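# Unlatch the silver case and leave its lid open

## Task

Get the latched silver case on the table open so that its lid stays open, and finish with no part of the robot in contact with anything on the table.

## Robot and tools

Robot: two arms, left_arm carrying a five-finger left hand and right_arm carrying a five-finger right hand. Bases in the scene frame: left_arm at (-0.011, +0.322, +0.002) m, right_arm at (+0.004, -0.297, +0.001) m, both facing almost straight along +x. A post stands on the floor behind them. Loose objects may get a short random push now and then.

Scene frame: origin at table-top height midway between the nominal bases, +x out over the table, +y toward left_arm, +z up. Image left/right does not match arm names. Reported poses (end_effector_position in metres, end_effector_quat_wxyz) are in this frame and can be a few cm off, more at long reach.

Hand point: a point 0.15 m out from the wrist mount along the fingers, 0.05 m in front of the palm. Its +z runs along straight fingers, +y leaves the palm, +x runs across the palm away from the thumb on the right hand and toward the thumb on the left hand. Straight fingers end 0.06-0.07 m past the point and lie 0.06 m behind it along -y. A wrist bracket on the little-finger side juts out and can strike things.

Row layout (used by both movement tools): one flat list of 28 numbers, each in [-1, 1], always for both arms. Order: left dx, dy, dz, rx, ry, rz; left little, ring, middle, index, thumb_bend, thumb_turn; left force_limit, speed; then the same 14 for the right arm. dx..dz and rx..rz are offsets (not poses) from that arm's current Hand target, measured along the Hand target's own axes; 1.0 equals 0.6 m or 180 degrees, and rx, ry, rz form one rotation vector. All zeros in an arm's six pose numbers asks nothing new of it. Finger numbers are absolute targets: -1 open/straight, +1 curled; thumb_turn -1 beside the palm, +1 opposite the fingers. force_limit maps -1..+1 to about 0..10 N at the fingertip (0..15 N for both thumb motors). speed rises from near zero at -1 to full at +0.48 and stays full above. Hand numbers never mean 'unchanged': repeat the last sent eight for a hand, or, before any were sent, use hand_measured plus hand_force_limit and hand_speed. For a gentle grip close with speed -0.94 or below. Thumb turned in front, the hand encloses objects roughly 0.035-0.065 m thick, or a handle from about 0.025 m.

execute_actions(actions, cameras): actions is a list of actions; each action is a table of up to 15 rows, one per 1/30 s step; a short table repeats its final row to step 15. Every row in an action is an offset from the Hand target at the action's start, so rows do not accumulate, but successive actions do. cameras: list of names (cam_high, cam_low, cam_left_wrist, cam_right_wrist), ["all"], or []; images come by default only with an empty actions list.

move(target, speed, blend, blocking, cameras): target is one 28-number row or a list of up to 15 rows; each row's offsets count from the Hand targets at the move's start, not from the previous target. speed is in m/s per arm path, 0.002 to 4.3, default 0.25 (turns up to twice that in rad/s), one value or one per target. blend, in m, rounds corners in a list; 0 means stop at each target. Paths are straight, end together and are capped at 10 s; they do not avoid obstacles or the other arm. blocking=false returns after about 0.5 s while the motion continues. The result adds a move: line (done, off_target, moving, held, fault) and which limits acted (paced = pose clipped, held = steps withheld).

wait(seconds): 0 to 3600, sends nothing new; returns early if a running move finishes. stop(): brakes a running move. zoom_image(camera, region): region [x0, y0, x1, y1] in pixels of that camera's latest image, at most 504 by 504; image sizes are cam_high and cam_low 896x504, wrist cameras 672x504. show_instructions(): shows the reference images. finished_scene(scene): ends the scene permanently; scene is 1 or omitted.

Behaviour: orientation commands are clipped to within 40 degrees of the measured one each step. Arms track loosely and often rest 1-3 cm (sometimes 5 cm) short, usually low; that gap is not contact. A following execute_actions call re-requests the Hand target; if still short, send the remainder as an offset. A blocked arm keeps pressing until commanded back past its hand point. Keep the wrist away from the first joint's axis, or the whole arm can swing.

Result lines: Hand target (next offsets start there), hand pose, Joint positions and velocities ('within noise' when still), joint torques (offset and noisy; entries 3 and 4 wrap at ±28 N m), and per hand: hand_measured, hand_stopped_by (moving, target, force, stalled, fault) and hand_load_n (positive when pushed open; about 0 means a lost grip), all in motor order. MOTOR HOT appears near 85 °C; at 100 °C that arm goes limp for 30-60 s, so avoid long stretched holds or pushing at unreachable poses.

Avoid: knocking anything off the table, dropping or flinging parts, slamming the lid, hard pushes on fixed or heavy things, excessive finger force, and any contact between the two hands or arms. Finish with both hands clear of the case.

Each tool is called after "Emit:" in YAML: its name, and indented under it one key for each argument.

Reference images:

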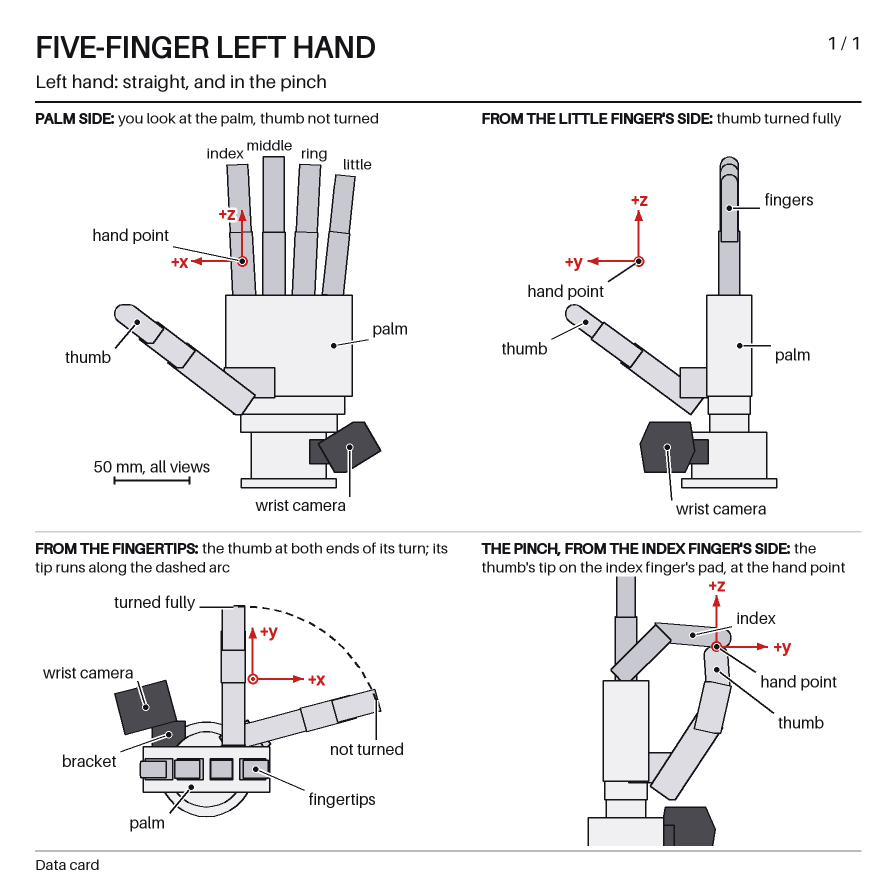

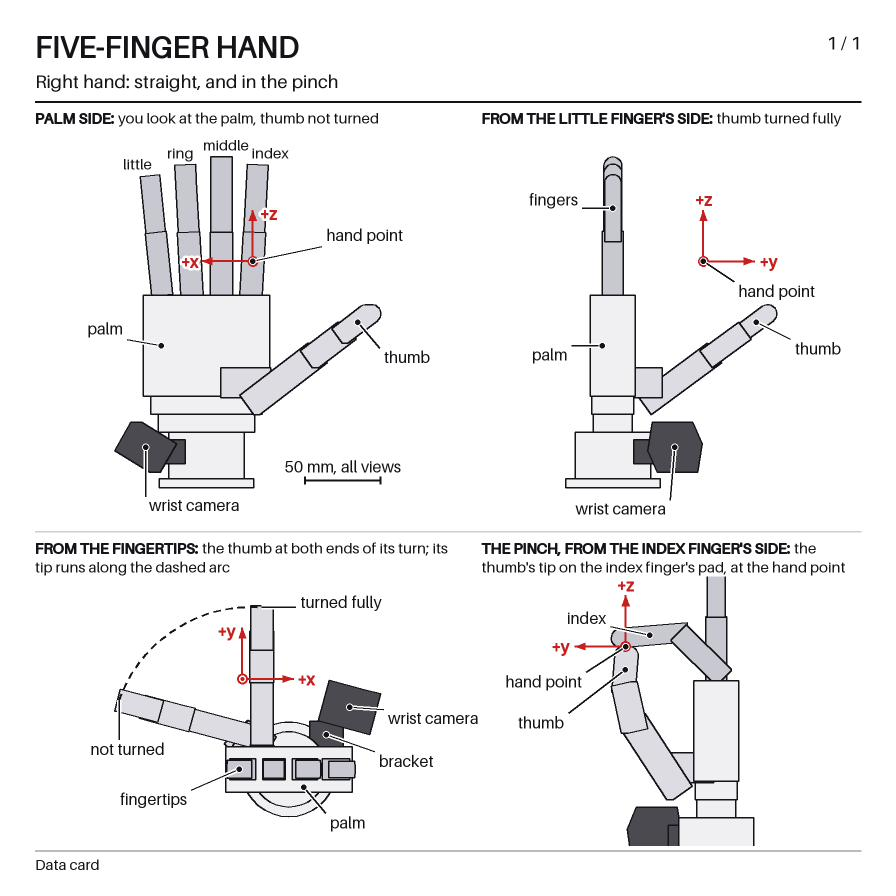

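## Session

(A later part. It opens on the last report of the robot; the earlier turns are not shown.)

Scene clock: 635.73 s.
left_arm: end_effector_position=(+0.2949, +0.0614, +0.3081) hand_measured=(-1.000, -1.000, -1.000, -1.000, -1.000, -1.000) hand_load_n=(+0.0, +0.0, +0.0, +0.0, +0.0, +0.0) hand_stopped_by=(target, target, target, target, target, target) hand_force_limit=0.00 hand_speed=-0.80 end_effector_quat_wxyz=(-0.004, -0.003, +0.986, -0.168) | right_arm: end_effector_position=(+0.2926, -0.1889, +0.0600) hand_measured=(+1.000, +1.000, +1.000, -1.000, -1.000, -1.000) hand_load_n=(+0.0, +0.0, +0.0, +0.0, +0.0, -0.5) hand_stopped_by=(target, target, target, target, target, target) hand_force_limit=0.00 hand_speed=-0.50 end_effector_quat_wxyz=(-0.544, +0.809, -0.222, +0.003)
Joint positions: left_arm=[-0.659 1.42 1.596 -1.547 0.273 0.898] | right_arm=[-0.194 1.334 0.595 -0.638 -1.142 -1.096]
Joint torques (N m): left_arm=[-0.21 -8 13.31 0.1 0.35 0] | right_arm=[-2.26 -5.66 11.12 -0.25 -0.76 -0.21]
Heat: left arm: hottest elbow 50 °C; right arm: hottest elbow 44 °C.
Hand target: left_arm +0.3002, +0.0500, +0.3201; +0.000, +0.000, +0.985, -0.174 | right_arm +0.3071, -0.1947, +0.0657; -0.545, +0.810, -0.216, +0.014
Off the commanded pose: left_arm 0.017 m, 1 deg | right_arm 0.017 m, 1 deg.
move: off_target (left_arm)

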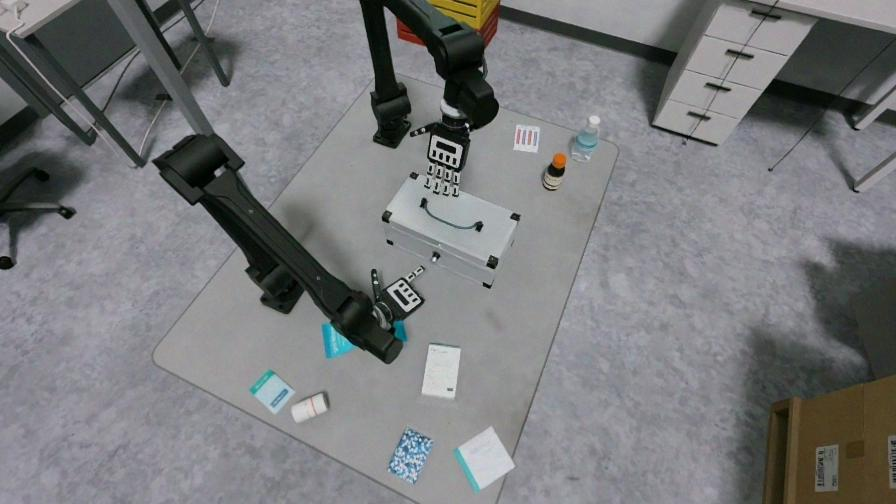

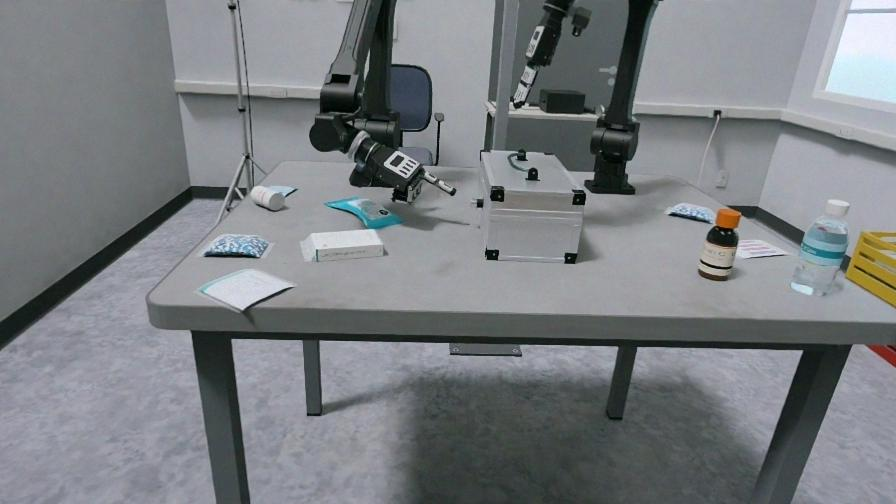

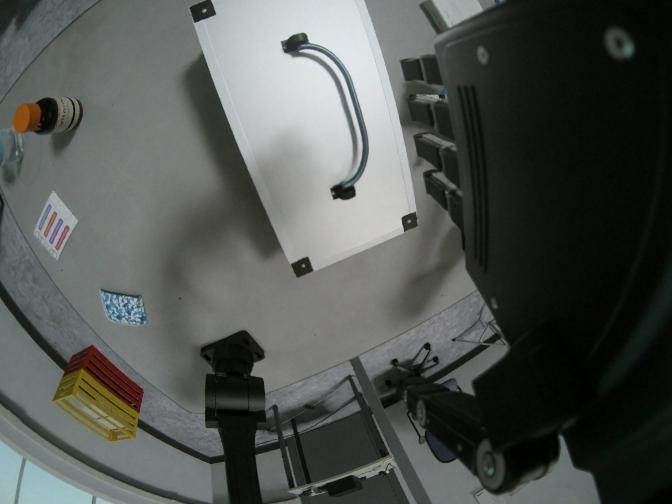

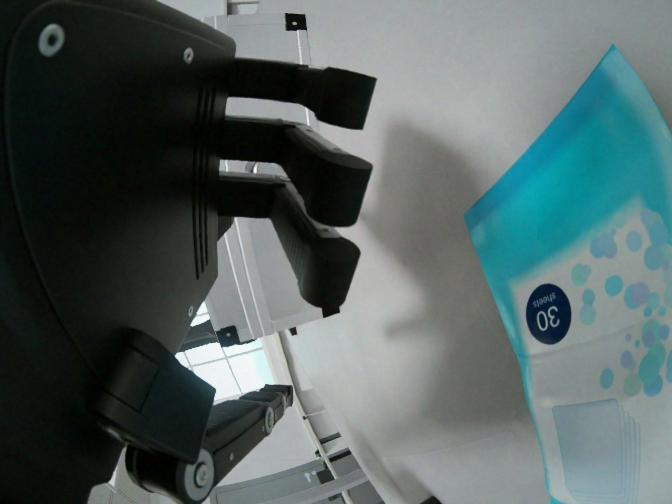

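Emit:
move:
  target: [-0.0083,0.026,0.1592,0,0,0,1,-1,-1,1,-1,-1,0,-0.5, 0,0,0,0,0,0,1,1,1,-1,-1,-1,0,-0.5]
  speed: 0.1
  cameras: ["all"]

Emit:
zoom_image:
  camera: "cam_low"
  region: [450, 80, 600, 200]

Emit:
zoom_image:
  camera: "cam_high"
  region: [370, 140, 530, 280]

Scene clock: 710.87 s.
left_arm: end_effector_position=(+0.3068, +0.0378, +0.2374) hand_measured=(+1.000, -1.000, -1.000, +1.000, -1.000, -1.000) hand_load_n=(+0.0, +0.0, +0.0, +0.0, +0.0, -0.5) hand_stopped_by=(target, target, target, target, target, target) hand_force_limit=0.00 hand_speed=-0.50 end_effector_quat_wxyz=(+0.006, -0.001, +0.984, -0.179) | right_arm: end_effector_position=(+0.2926, -0.1889, +0.0600) hand_measured=(+1.000, +1.000, +1.000, -1.000, -1.000, -1.000) hand_load_n=(+0.0, +0.0, +0.0, +0.0, +0.0, -0.5) hand_stopped_by=(target, target, target, target, target, target) hand_force_limit=0.00 hand_speed=-0.50 end_effector_quat_wxyz=(-0.544, +0.809, -0.222, +0.003)
Joint positions: left_arm=[-0.684 1.442 1.432 -1.322 0.273 0.872] | right_arm=[-0.194 1.334 0.595 -0.638 -1.142 -1.096]
Joint torques (N m): left_arm=[-0.32 -8.88 8.28 1.55 0.09 -0.01] | right_arm=[-2.49 -5.66 10.96 -0.29 -0.76 -0.21]
Heat: left arm: hottest elbow 55 °C; right arm: hottest elbow 45 °C.
Hand target: left_arm +0.3052, +0.0320, +0.2249; +0.000, +0.000, +0.985, -0.174 | right_arm +0.3071, -0.1947, +0.0657; -0.545, +0.810, -0.216, +0.014
Off the commanded pose: left_arm 0.014 m, 1 deg | right_arm 0.017 m, 1 deg.
move: off_target (left_arm)

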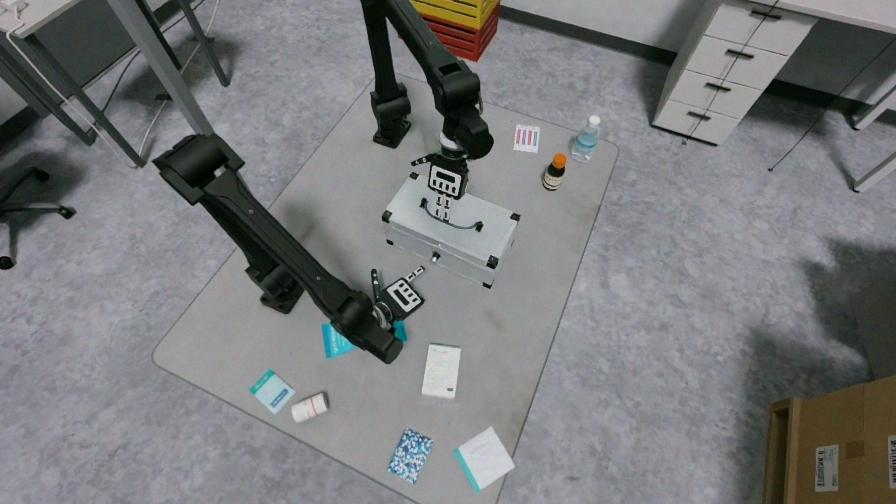

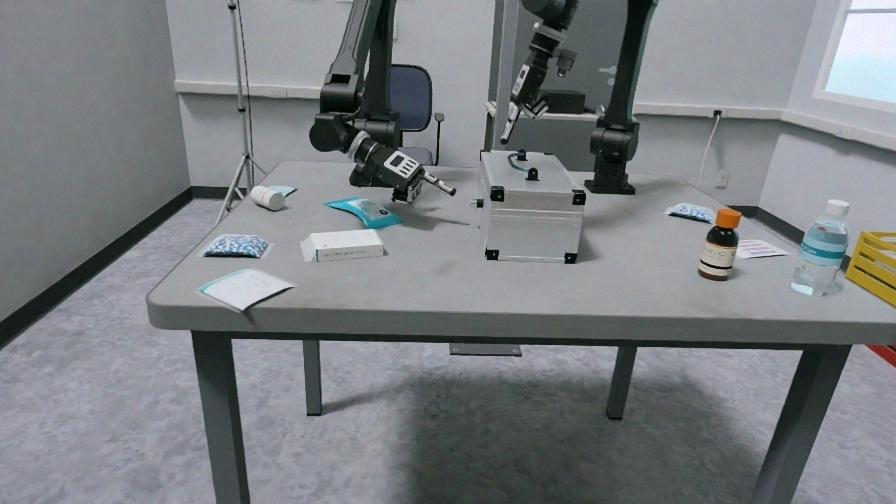

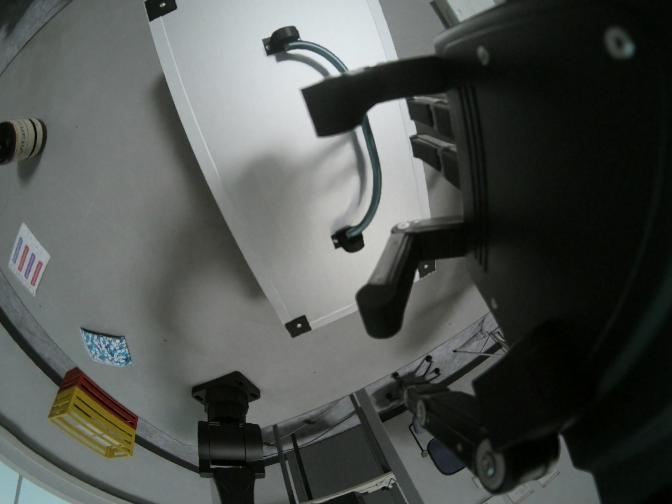

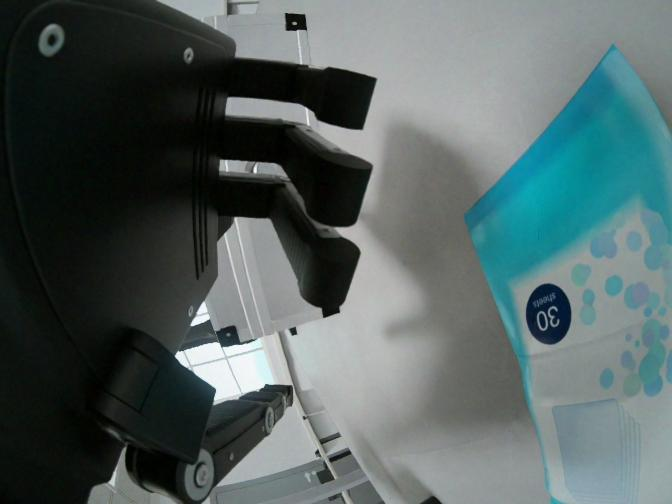

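Scaled by 3.360 from the camera's image (finer frame: 1280x720).

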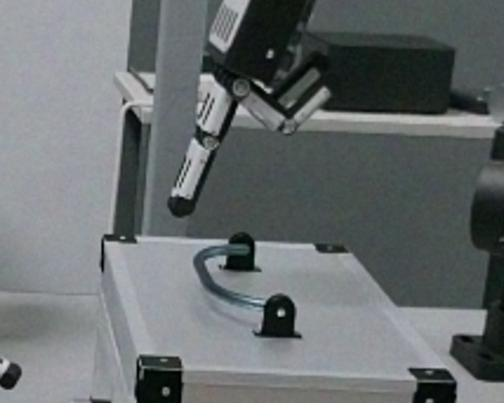

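Scaled by 3.150 from the camera's image (finer frame: 1280x720).

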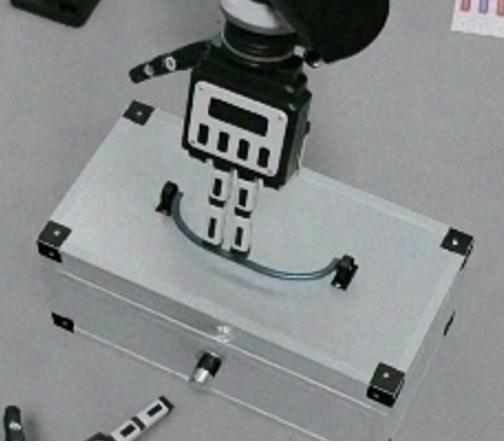

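Emit:
move:
  target: [0,0.0093,0.0498,0,0,0,1,-1,-1,1,-1,-1,0,-0.5, 0,0,0,0,0,0,1,1,1,-1,-1,-1,0,-0.5]
  speed: 0.06
  cameras: ["cam_low","cam_high"]

Emit:
zoom_image:
  camera: "cam_low"
  region: [450, 80, 600, 200]

Scene clock: 737.17 s.
left_arm: end_effector_position=(+0.3076, +0.0324, +0.2084) hand_measured=(+1.000, -1.000, -1.000, +1.000, -1.000, -1.000) hand_load_n=(+0.0, +0.0, +0.0, +0.0, +0.0, +0.0) hand_stopped_by=(target, target, target, target, target, target) hand_force_limit=0.00 hand_speed=-0.50 end_effector_quat_wxyz=(+0.007, -0.001, +0.984, -0.180) | right_arm: end_effector_position=(+0.2926, -0.1889, +0.0600) hand_measured=(+1.000, +1.000, +1.000, -1.000, -1.000, -1.000) hand_load_n=(+0.0, +0.0, +0.0, +0.0, +0.0, +0.0) hand_stopped_by=(target, target, target, target, target, target) hand_force_limit=0.00 hand_speed=-0.50 end_effector_quat_wxyz=(-0.544, +0.809, -0.222, +0.003)
Joint positions: left_arm=[-0.692 1.454 1.369 -1.242 0.271 0.863] | right_arm=[-0.194 1.334 0.595 -0.638 -1.142 -1.096]
Joint torques (N m): left_arm=[-0.26 -8.82 8.18 1.55 0.09 -0.02] | right_arm=[-2.43 -5.77 10.93 -0.28 -0.74 -0.22]
Heat: left arm: hottest elbow 53 °C; right arm: hottest elbow 45 °C.
Hand target: left_arm +0.3051, +0.0271, +0.1949; +0.000, +0.000, +0.985, -0.174 | right_arm +0.3071, -0.1947, +0.0657; -0.545, +0.810, -0.216, +0.014
Off the commanded pose: left_arm 0.015 m, 1 deg | right_arm 0.017 m, 1 deg.
move: off_target (left_arm)
Images, in order (width x height): cam_high 896x504, cam_low 896x504.

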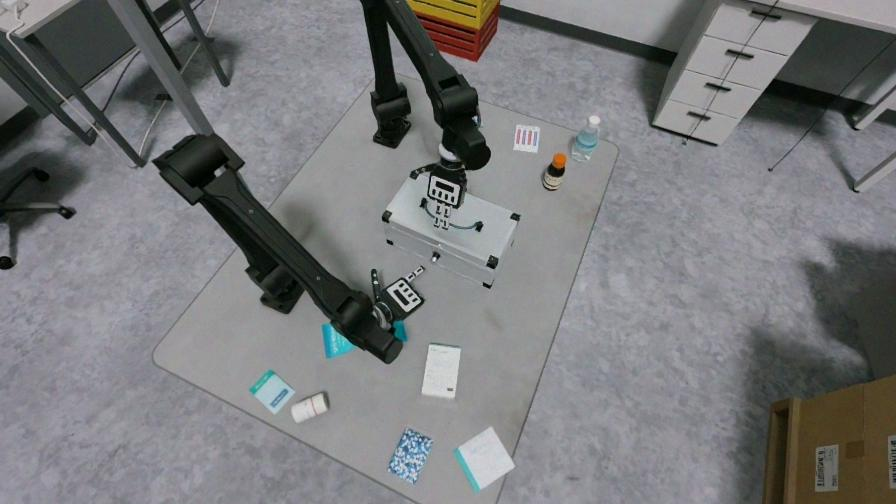

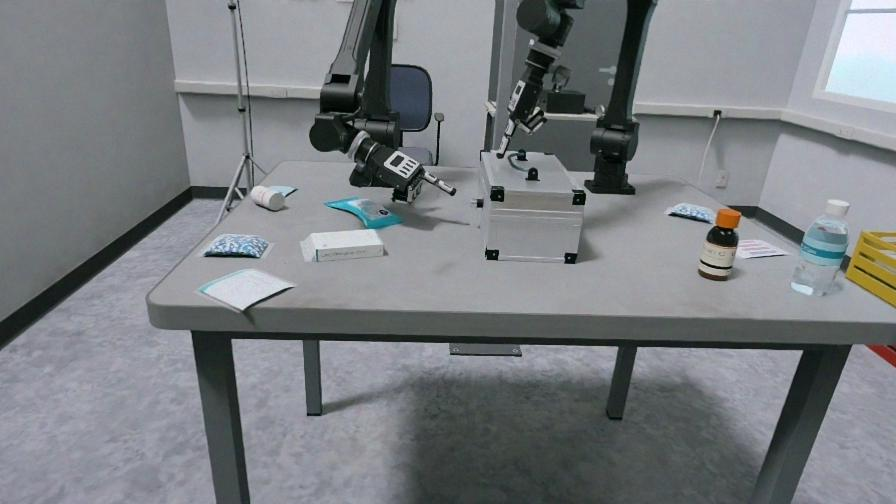

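Scaled by 3.360 from the camera's image (finer frame: 1280x720).

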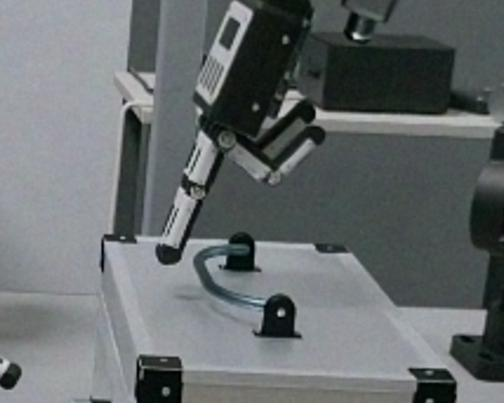

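Emit:
move:
  target: [0,0.0108,0.0298,0,0,0,1,-1,-1,1,-1,-1,0,-0.5, 0,0,0,0,0,0,1,1,1,-1,-1,-1,0,-0.5]
  speed: 0.05
  cameras: ["cam_low","cam_high"]

Emit:
zoom_image:
  camera: "cam_low"
  region: [450, 100, 575, 200]

Scene clock: 746.10 s.
left_arm: end_effector_position=(+0.3079, +0.0318, +0.1917) hand_measured=(+1.000, -1.000, -1.000, +1.000, -1.000, -1.000) hand_load_n=(+0.0, +0.0, +0.0, +0.0, +0.0, +0.0) hand_stopped_by=(target, target, target, target, target, target) hand_force_limit=0.00 hand_speed=-0.50 end_effector_quat_wxyz=(+0.008, -0.001, +0.983, -0.181) | right_arm: end_effector_position=(+0.2926, -0.1889, +0.0600) hand_measured=(+1.000, +1.000, +1.000, -1.000, -1.000, -1.000) hand_load_n=(+0.0, +0.0, +0.0, +0.0, +0.0, -0.5) hand_stopped_by=(target, target, target, target, target, target) hand_force_limit=0.00 hand_speed=-0.50 end_effector_quat_wxyz=(-0.544, +0.809, -0.222, +0.003)
Joint positions: left_arm=[-0.693 1.458 1.329 -1.195 0.271 0.863] | right_arm=[-0.194 1.334 0.595 -0.638 -1.142 -1.096]
Joint torques (N m): left_arm=[-0.38 -8.88 8.02 1.66 0.09 -0.01] | right_arm=[-2.78 -5.83 11.02 -0.36 -0.75 -0.25]
Heat: left arm: hottest elbow 53 °C; right arm: hottest elbow 45 °C.
Hand target: left_arm +0.3050, +0.0270, +0.1759; -0.001, +0.000, +0.985, -0.174 | right_arm +0.3071, -0.1947, +0.0657; -0.545, +0.810, -0.216, +0.014
Off the commanded pose: left_arm 0.017 m, 1 deg | right_arm 0.017 m, 1 deg.
move: off_target (left_arm)
Images, in order (width x height): cam_high 896x504, cam_low 896x504.

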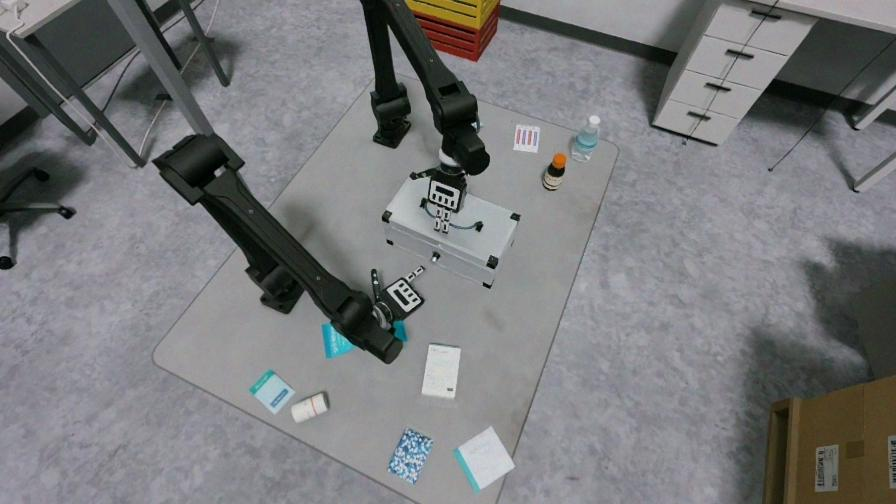

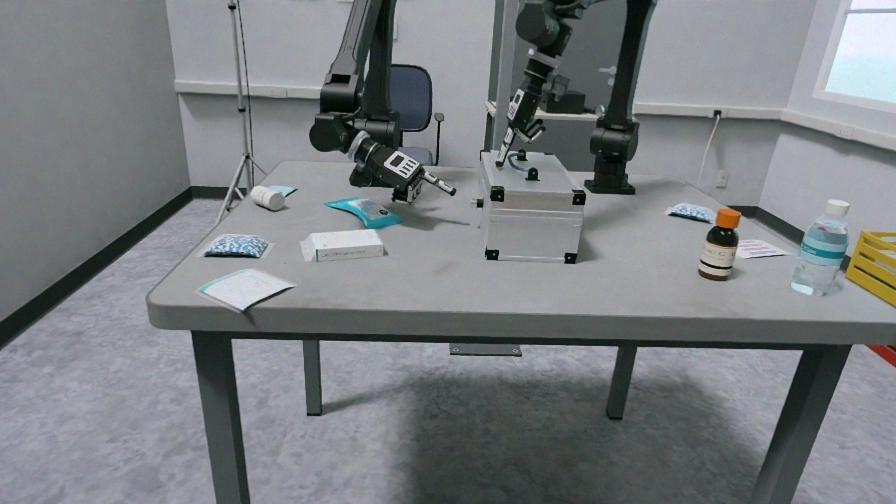

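Scaled by 4.032 from the camera's image (finer frame: 1280x720).

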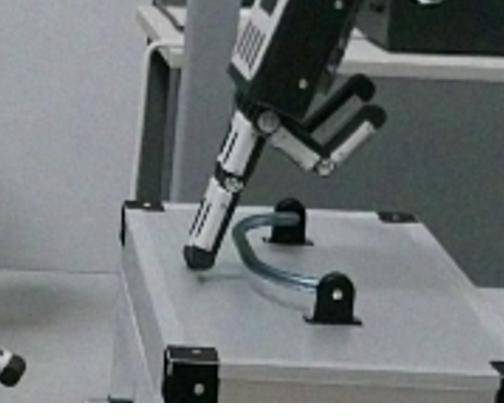

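Emit:
move:
  target: [0,0.0023,0.0063,0,0,0,1,-1,-1,1,-1,-1,0,-0.5, 0,0,0,0,0,0,1,1,1,-1,-1,-1,0,-0.5]
  speed: 0.03

Emit:
move:
  target: [0,0,0,0,0,0,1,-0.5,-0.5,1,-1,-1,-0.4,-0.85, 0,0,0,0,0,0,1,1,1,-1,-1,-1,0,-0.5]
  speed: 0.03
  cameras: ["cam_low","cam_left_wrist"]

Emit:
zoom_image:
  camera: "cam_low"
  region: [450, 100, 575, 200]

Scene clock: 760.40 s.
left_arm: end_effector_position=(+0.3081, +0.0317, +0.1911) hand_measured=(+1.000, -1.000, -1.000, +1.000, -1.000, -1.000) hand_load_n=(+0.0, +0.0, -0.5, +0.0, +0.0, +0.0) hand_stopped_by=(target, target, target, target, target, target) hand_force_limit=0.00 hand_speed=-0.50 end_effector_quat_wxyz=(+0.009, -0.001, +0.983, -0.182) | right_arm: end_effector_position=(+0.2926, -0.1889, +0.0600) hand_measured=(+1.000, +1.000, +1.000, -1.000, -1.000, -1.000) hand_load_n=(+0.0, +0.0, +0.0, +0.0, +0.0, -0.5) hand_stopped_by=(target, target, target, target, target, target) hand_force_limit=0.00 hand_speed=-0.50 end_effector_quat_wxyz=(-0.544, +0.809, -0.222, +0.003)
Joint positions: left_arm=[-0.693 1.458 1.327 -1.192 0.271 0.863] | right_arm=[-0.194 1.334 0.595 -0.638 -1.142 -1.096]
Joint torques (N m): left_arm=[-0.26 -8.76 7.38 1.95 0.09 0.01] | right_arm=[-2.61 -5.71 10.95 -0.29 -0.73 -0.25]
Heat: left arm: hottest elbow 53 °C; right arm: hottest elbow 45 °C.
Hand target: left_arm +0.3050, +0.0270, +0.1719; -0.001, +0.000, +0.985, -0.174 | right_arm +0.3071, -0.1947, +0.0657; -0.545, +0.810, -0.216, +0.014
Off the commanded pose: left_arm 0.020 m, 1 deg | right_arm 0.017 m, 1 deg.
move: off_target (left_arm)

Scene clock: 761.43 s.
left_arm: end_effector_position=(+0.3092, +0.0255, +0.1915) hand_measured=(+1.000, -0.682, -0.862, +1.000, -1.000, -1.000) hand_load_n=(+0.5, +2.5, +0.0, +0.0, +0.0, +0.0) hand_stopped_by=(target, force, force, target, target, target) hand_force_limit=-0.40 hand_speed=-0.85 end_effector_quat_wxyz=(+0.013, +0.003, +0.982, -0.190) | right_arm: end_effector_position=(+0.2926, -0.1889, +0.0600) hand_measured=(+1.000, +1.000, +1.000, -1.000, -1.000, -1.000) hand_load_n=(+0.0, +0.0, +0.0, +0.0, +0.0, -0.5) hand_stopped_by=(target, target, target, target, target, target) hand_force_limit=0.00 hand_speed=-0.50 end_effector_quat_wxyz=(-0.544, +0.809, -0.222, +0.003)
Joint positions: left_arm=[-0.699 1.458 1.327 -1.174 0.278 0.861] | right_arm=[-0.194 1.334 0.595 -0.638 -1.142 -1.096]
Joint torques (N m): left_arm=[0.26 -8.53 7.43 1.13 -0.17 0.01] | right_arm=[-2.43 -5.6 11 -0.21 -0.76 -0.23]
Heat: left arm: hottest elbow 52 °C; right arm: hottest elbow 45 °C.
Hand target: left_arm +0.3051, +0.0270, +0.1719; +0.000, +0.000, +0.985, -0.174 | right_arm +0.3071, -0.1947, +0.0657; -0.545, +0.810, -0.216, +0.014
Off the commanded pose: left_arm 0.020 m, 2 deg | right_arm 0.017 m, 1 deg.
move: done

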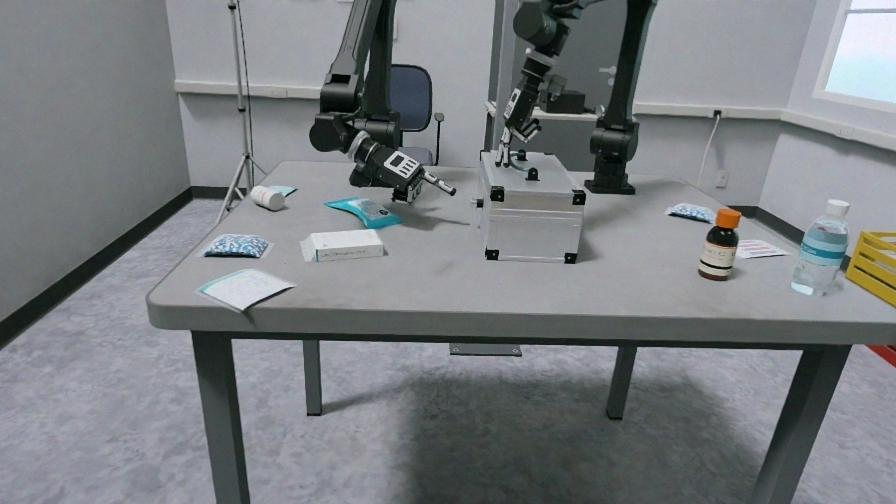

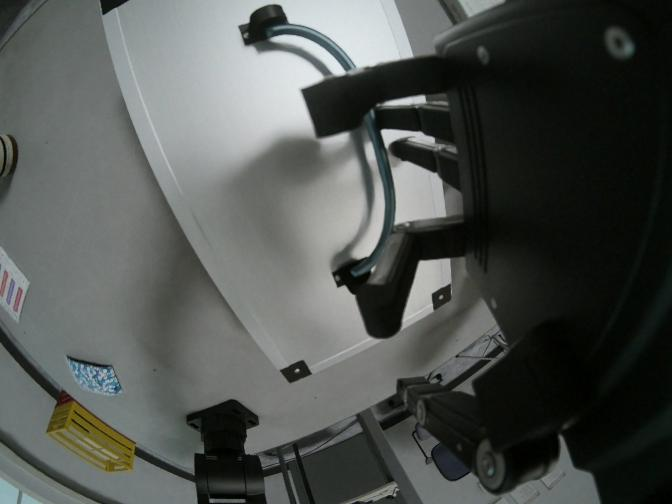

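Scaled by 4.032 from the camera's image (finer frame: 1280x720).

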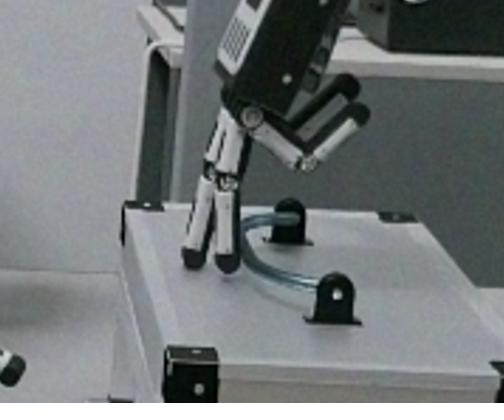

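Emit:
zoom_image:
  camera: "cam_left_wrist"
  region: [290, 0, 480, 300]

Emit:
zoom_image:
  camera: "cam_low"
  region: [485, 135, 545, 190]

Scaled by 1.680 from the camera's image (finer frame: 960x720).

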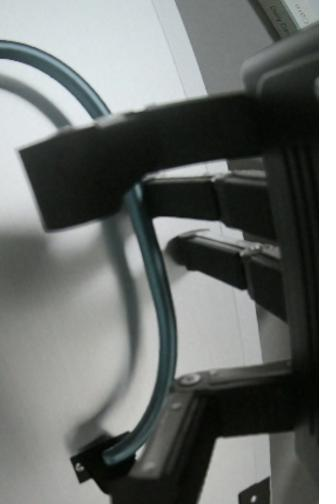

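Scaled by 8.400 from the camera's image (finer frame: 1280x720).

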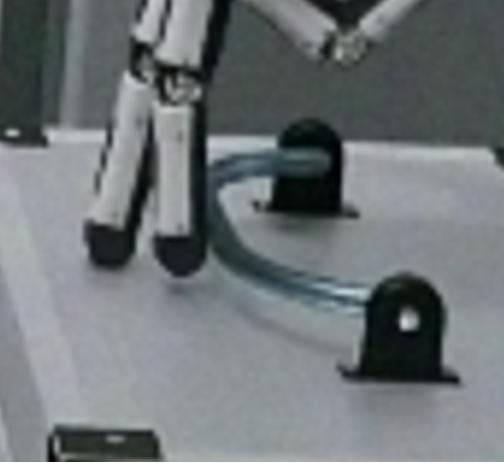

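Emit:
move:
  target:
    - [0,-0.1293,-0.0239,0,0,0,1,-0.5,-0.5,1,-1,-1,-0.4,-0.85, 0,0,0,0,0,0,1,1,1,-1,-1,-1,0,-0.5]
    - [0,-0.1293,-0.0239,0,0,0,1,0,0.08,1,-1,-1,-0.4,-0.6, 0,0,0,0,0,0,1,1,1,-1,-1,-1,0,-0.5]
  speed: 0.08
  cameras: ["cam_low","cam_high"]

Emit:
zoom_image:
  camera: "cam_low"
  region: [450, 100, 575, 200]

Scene clock: 866.30 s.
left_arm: end_effector_position=(+0.2984, -0.0274, +0.2024) hand_measured=(+1.000, +0.000, +0.080, +1.000, -1.000, -1.000) hand_load_n=(+0.0, +0.0, +0.5, +0.0, +0.0, +0.0) hand_stopped_by=(target, target, target, target, target, target) hand_force_limit=-0.40 hand_speed=-0.60 end_effector_quat_wxyz=(-0.005, -0.002, +0.985, -0.170) | right_arm: end_effector_position=(+0.2926, -0.1889, +0.0600) hand_measured=(+1.000, +1.000, +1.000, -1.000, -1.000, -1.000) hand_load_n=(+0.0, +0.0, +0.0, +0.0, -0.5, +0.0) hand_stopped_by=(target, target, target, target, target, target) hand_force_limit=0.00 hand_speed=-0.50 end_effector_quat_wxyz=(-0.544, +0.809, -0.222, +0.003)
Joint positions: left_arm=[-0.802 1.559 1.469 -1.242 0.246 0.755] | right_arm=[-0.194 1.334 0.595 -0.638 -1.142 -1.096]
Joint torques (N m): left_arm=[-0.03 -10.52 13.29 0.08 0.06 0] | right_arm=[-2.55 -5.89 11 -0.27 -0.74 -0.22]
Heat: left arm: hottest elbow 48 °C; right arm: hottest elbow 45 °C.
Hand target: left_arm +0.3050, -0.0410, +0.2118; -0.001, +0.000, +0.985, -0.174 | right_arm +0.3071, -0.1947, +0.0657; -0.545, +0.810, -0.216, +0.014
Off the commanded pose: left_arm 0.018 m, 1 deg | right_arm 0.017 m, 1 deg.
move: off_target (left_arm); target 2's new numbers were sent with left_arm's hand 0.018 m and 1 deg from that target
Images, in order (width x height): cam_high 896x504, cam_low 896x504.

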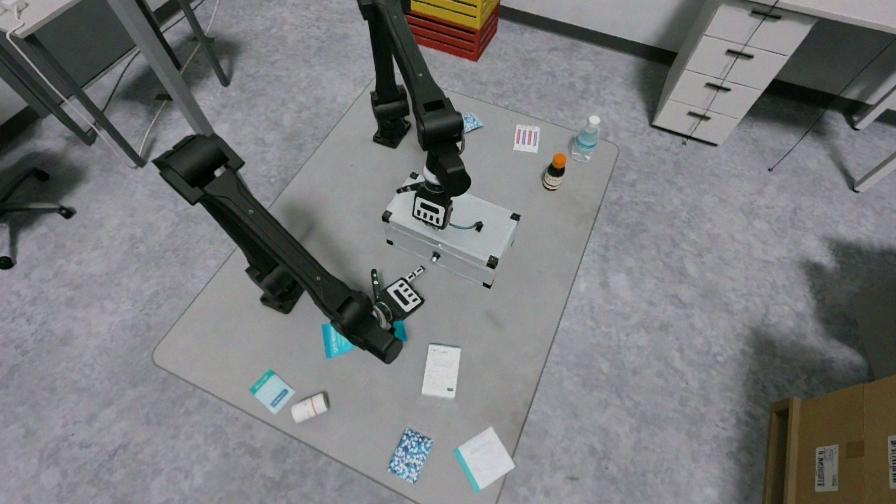

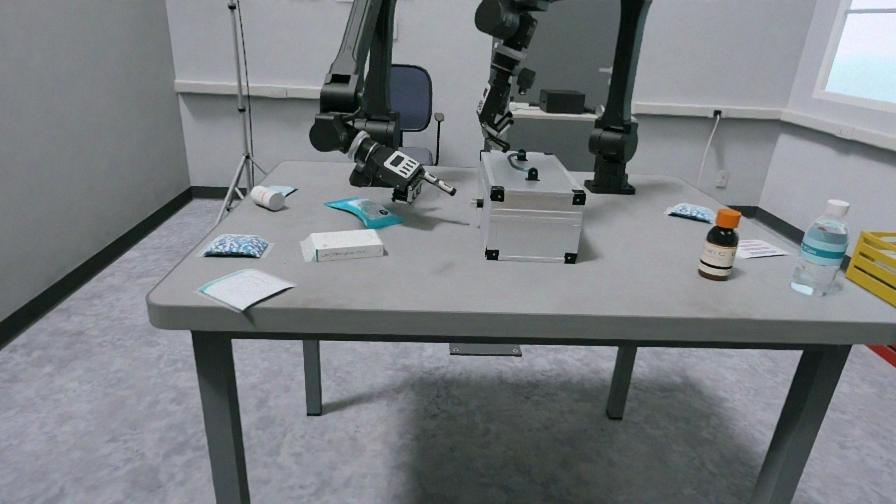

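Scaled by 4.032 from the camera's image (finer frame: 1280x720).

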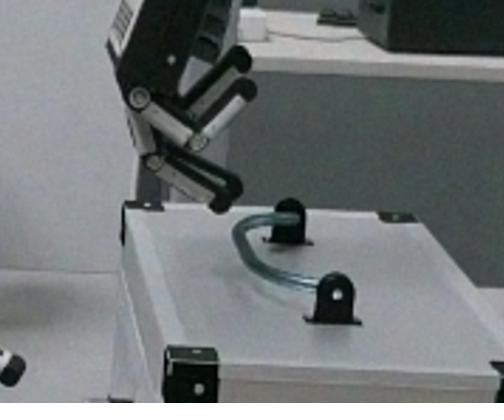

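Emit:
move:
  target: [0,0.0143,0.0392,0,0,0,1,0,0.08,1,-1,-1,-0.4,-0.6, 0,0,0,0,0,0,1,1,1,-1,-1,-1,0,-0.5]
  speed: 0.06
  cameras: ["cam_low"]

Emit:
zoom_image:
  camera: "cam_low"
  region: [450, 100, 575, 200]

Scene clock: 885.70 s.
left_arm: end_effector_position=(+0.3051, -0.0341, +0.1993) hand_measured=(+1.000, +0.000, +0.080, +1.000, -1.000, -1.000) hand_load_n=(+0.0, +0.0, +0.0, +0.0, +0.0, +0.0) hand_stopped_by=(target, target, target, target, target, target) hand_force_limit=-0.40 hand_speed=-0.60 end_effector_quat_wxyz=(+0.004, +0.000, +0.984, -0.179) | right_arm: end_effector_position=(+0.2926, -0.1889, +0.0600) hand_measured=(+1.000, +1.000, +1.000, -1.000, -1.000, -1.000) hand_load_n=(+0.0, +0.0, +0.0, +0.0, +0.0, -0.5) hand_stopped_by=(target, target, target, target, target, target) hand_force_limit=0.00 hand_speed=-0.50 end_effector_quat_wxyz=(-0.544, +0.809, -0.222, +0.003)
Joint positions: left_arm=[-0.802 1.566 1.469 -1.209 0.246 0.755] | right_arm=[-0.194 1.334 0.595 -0.638 -1.142 -1.096]
Joint torques (N m): left_arm=[-0.03 -10.64 9.02 1.54 0.06 0] | right_arm=[-2.32 -5.71 11.06 -0.35 -0.74 -0.23]
Heat: left arm: hottest elbow 53 °C; right arm: hottest elbow 45 °C.
Hand target: left_arm +0.3050, -0.0410, +0.1868; +0.000, +0.000, +0.985, -0.174 | right_arm +0.3071, -0.1947, +0.0657; -0.545, +0.810, -0.216, +0.014
Off the commanded pose: left_arm 0.014 m, 1 deg | right_arm 0.017 m, 1 deg.
move: off_target (left_arm)

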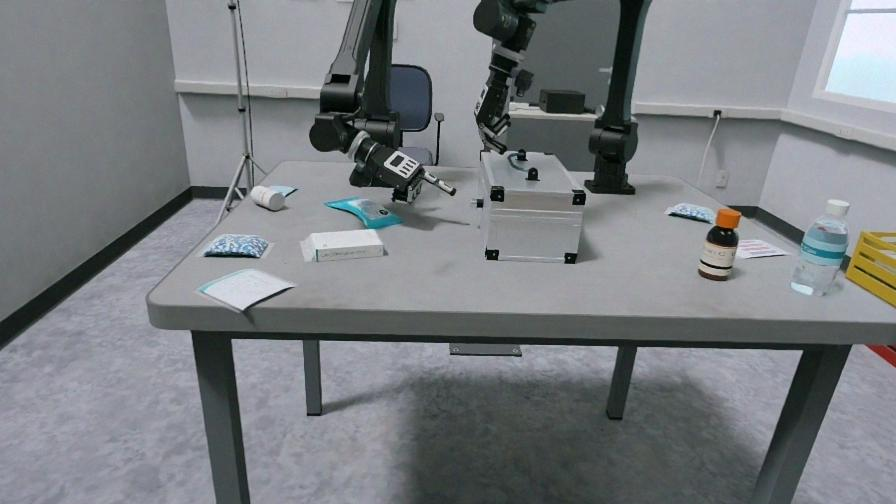

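Scaled by 4.032 from the camera's image (finer frame: 1280x720).

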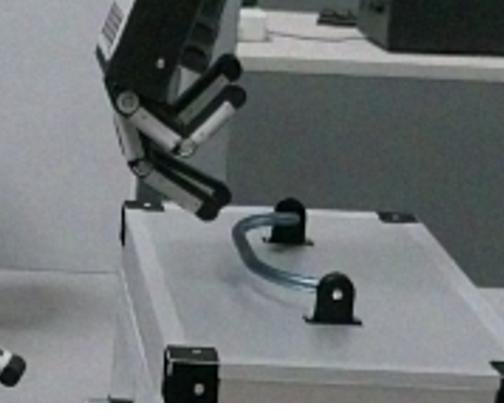

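Emit:
move:
  target: [0,0.0108,0.0493,0,0,0,1,0,0.08,1,-1,-1,-0.4,-0.6, 0,0,0,0,0,0,1,1,1,-1,-1,-1,0,-0.5]
  speed: 0.06
  cameras: ["cam_low"]

Emit:
zoom_image:
  camera: "cam_low"
  region: [450, 100, 575, 200]

Scene clock: 897.97 s.
left_arm: end_effector_position=(+0.3092, -0.0400, +0.1716) hand_measured=(+1.000, +0.000, +0.080, +1.000, -1.000, -1.000) hand_load_n=(+0.0, +0.0, +0.0, +0.0, +0.0, +0.0) hand_stopped_by=(target, target, target, target, target, target) hand_force_limit=-0.40 hand_speed=-0.60 end_effector_quat_wxyz=(+0.006, -0.001, +0.984, -0.181) | right_arm: end_effector_position=(+0.2926, -0.1889, +0.0600) hand_measured=(+1.000, +1.000, +1.000, -1.000, -1.000, -1.000) hand_load_n=(+0.0, +0.0, +0.0, +0.0, +0.0, +0.0) hand_stopped_by=(target, target, target, target, target, target) hand_force_limit=0.00 hand_speed=-0.50 end_effector_quat_wxyz=(-0.544, +0.809, -0.222, +0.003)
Joint positions: left_arm=[-0.804 1.589 1.422 -1.132 0.245 0.75] | right_arm=[-0.194 1.334 0.595 -0.638 -1.142 -1.096]
Joint torques (N m): left_arm=[-0.44 -11.11 8.2 1.62 0.05 0] | right_arm=[-2.78 -6.59 10.99 -0.36 -0.74 -0.21]
Heat: left arm: hottest elbow 53 °C; right arm: hottest elbow 45 °C.
Hand target: left_arm +0.3050, -0.0451, +0.1569; +0.000, +0.000, +0.985, -0.174 | right_arm +0.3071, -0.1947, +0.0657; -0.545, +0.810, -0.216, +0.014
Off the commanded pose: left_arm 0.016 m, 1 deg | right_arm 0.017 m, 1 deg.
move: off_target (left_arm)

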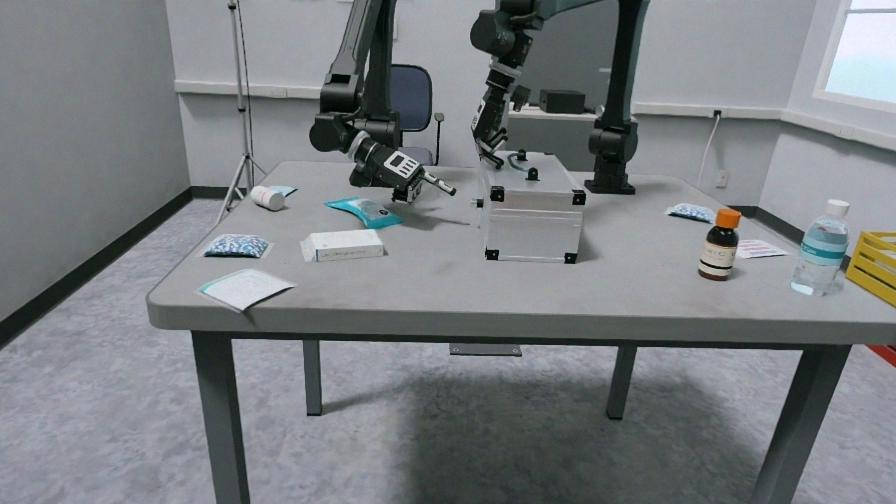

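Scaled by 4.032 from the camera's image (finer frame: 1280x720).

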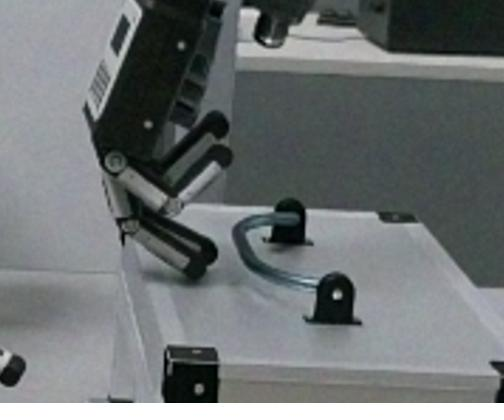

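Emit:
move:
  target: [0,0.0482,-0.014,0,0,0,1,0,0.08,1,-1,-1,-0.4,-0.6, 0,0,0,0,0,0,1,1,1,-1,-1,-1,0,-0.5]
  speed: 0.04
  cameras: ["cam_low", "cam_left_wrist"]

Emit:
zoom_image:
  camera: "cam_low"
  region: [450, 100, 575, 200]

Scene clock: 908.73 s.
left_arm: end_effector_position=(+0.3049, -0.0281, +0.1670) hand_measured=(+1.000, +0.000, +0.080, +1.000, -1.000, -1.000) hand_load_n=(+0.0, -1.5, +0.0, +0.0, -0.5, +0.0) hand_stopped_by=(target, target, target, target, target, target) hand_force_limit=-0.40 hand_speed=-0.60 end_effector_quat_wxyz=(+0.007, +0.008, +0.983, -0.184) | right_arm: end_effector_position=(+0.2926, -0.1889, +0.0600) hand_measured=(+1.000, +1.000, +1.000, -1.000, -1.000, -1.000) hand_load_n=(+0.0, +0.0, +0.5, +0.0, +0.0, +0.0) hand_stopped_by=(target, target, target, target, target, target) hand_force_limit=0.00 hand_speed=-0.50 end_effector_quat_wxyz=(-0.544, +0.809, -0.222, +0.003)
Joint positions: left_arm=[-0.793 1.559 1.375 -1.115 0.255 0.779] | right_arm=[-0.194 1.334 0.595 -0.638 -1.142 -1.096]
Joint torques (N m): left_arm=[1.9 -12.4 6.78 0.92 0.1 0.12] | right_arm=[-2.84 -6.12 11.03 -0.29 -0.74 -0.22]
Heat: left arm: hottest elbow 51 °C; right arm: hottest elbow 46 °C.
Hand target: left_arm +0.3051, -0.0150, +0.1549; +0.000, +0.000, +0.985, -0.174 | right_arm +0.3071, -0.1947, +0.0657; -0.545, +0.810, -0.216, +0.014
Off the commanded pose: left_arm 0.018 m, 2 deg | right_arm 0.017 m, 1 deg.
move: off_target (left_arm)

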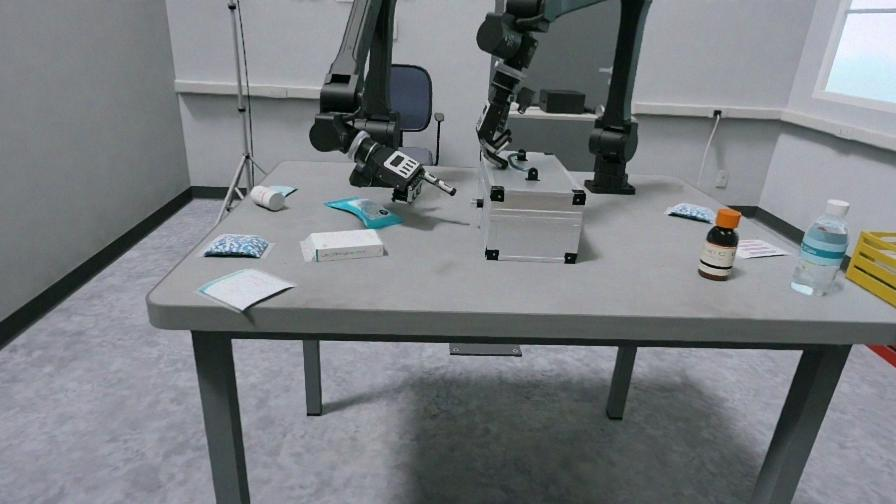

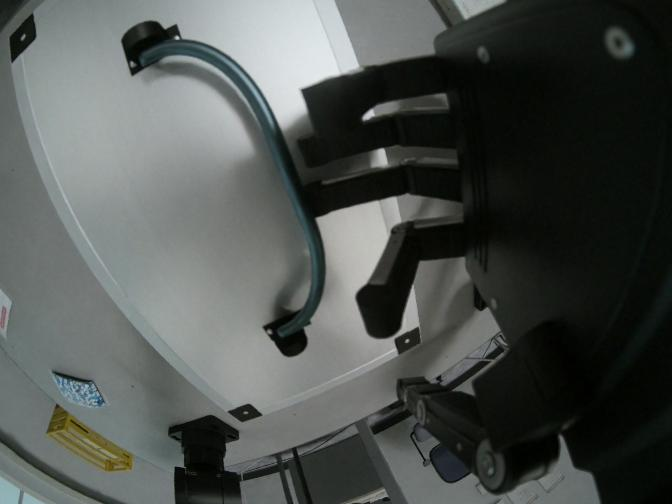

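Scaled by 4.032 from the camera's image (finer frame: 1280x720).

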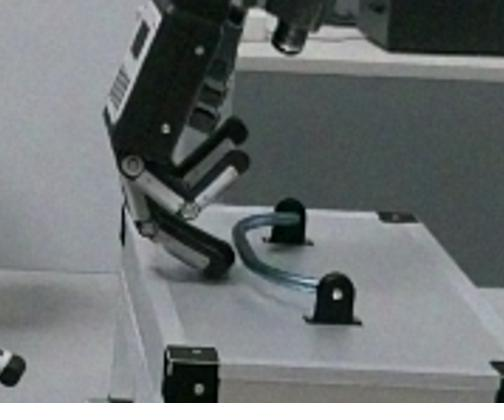

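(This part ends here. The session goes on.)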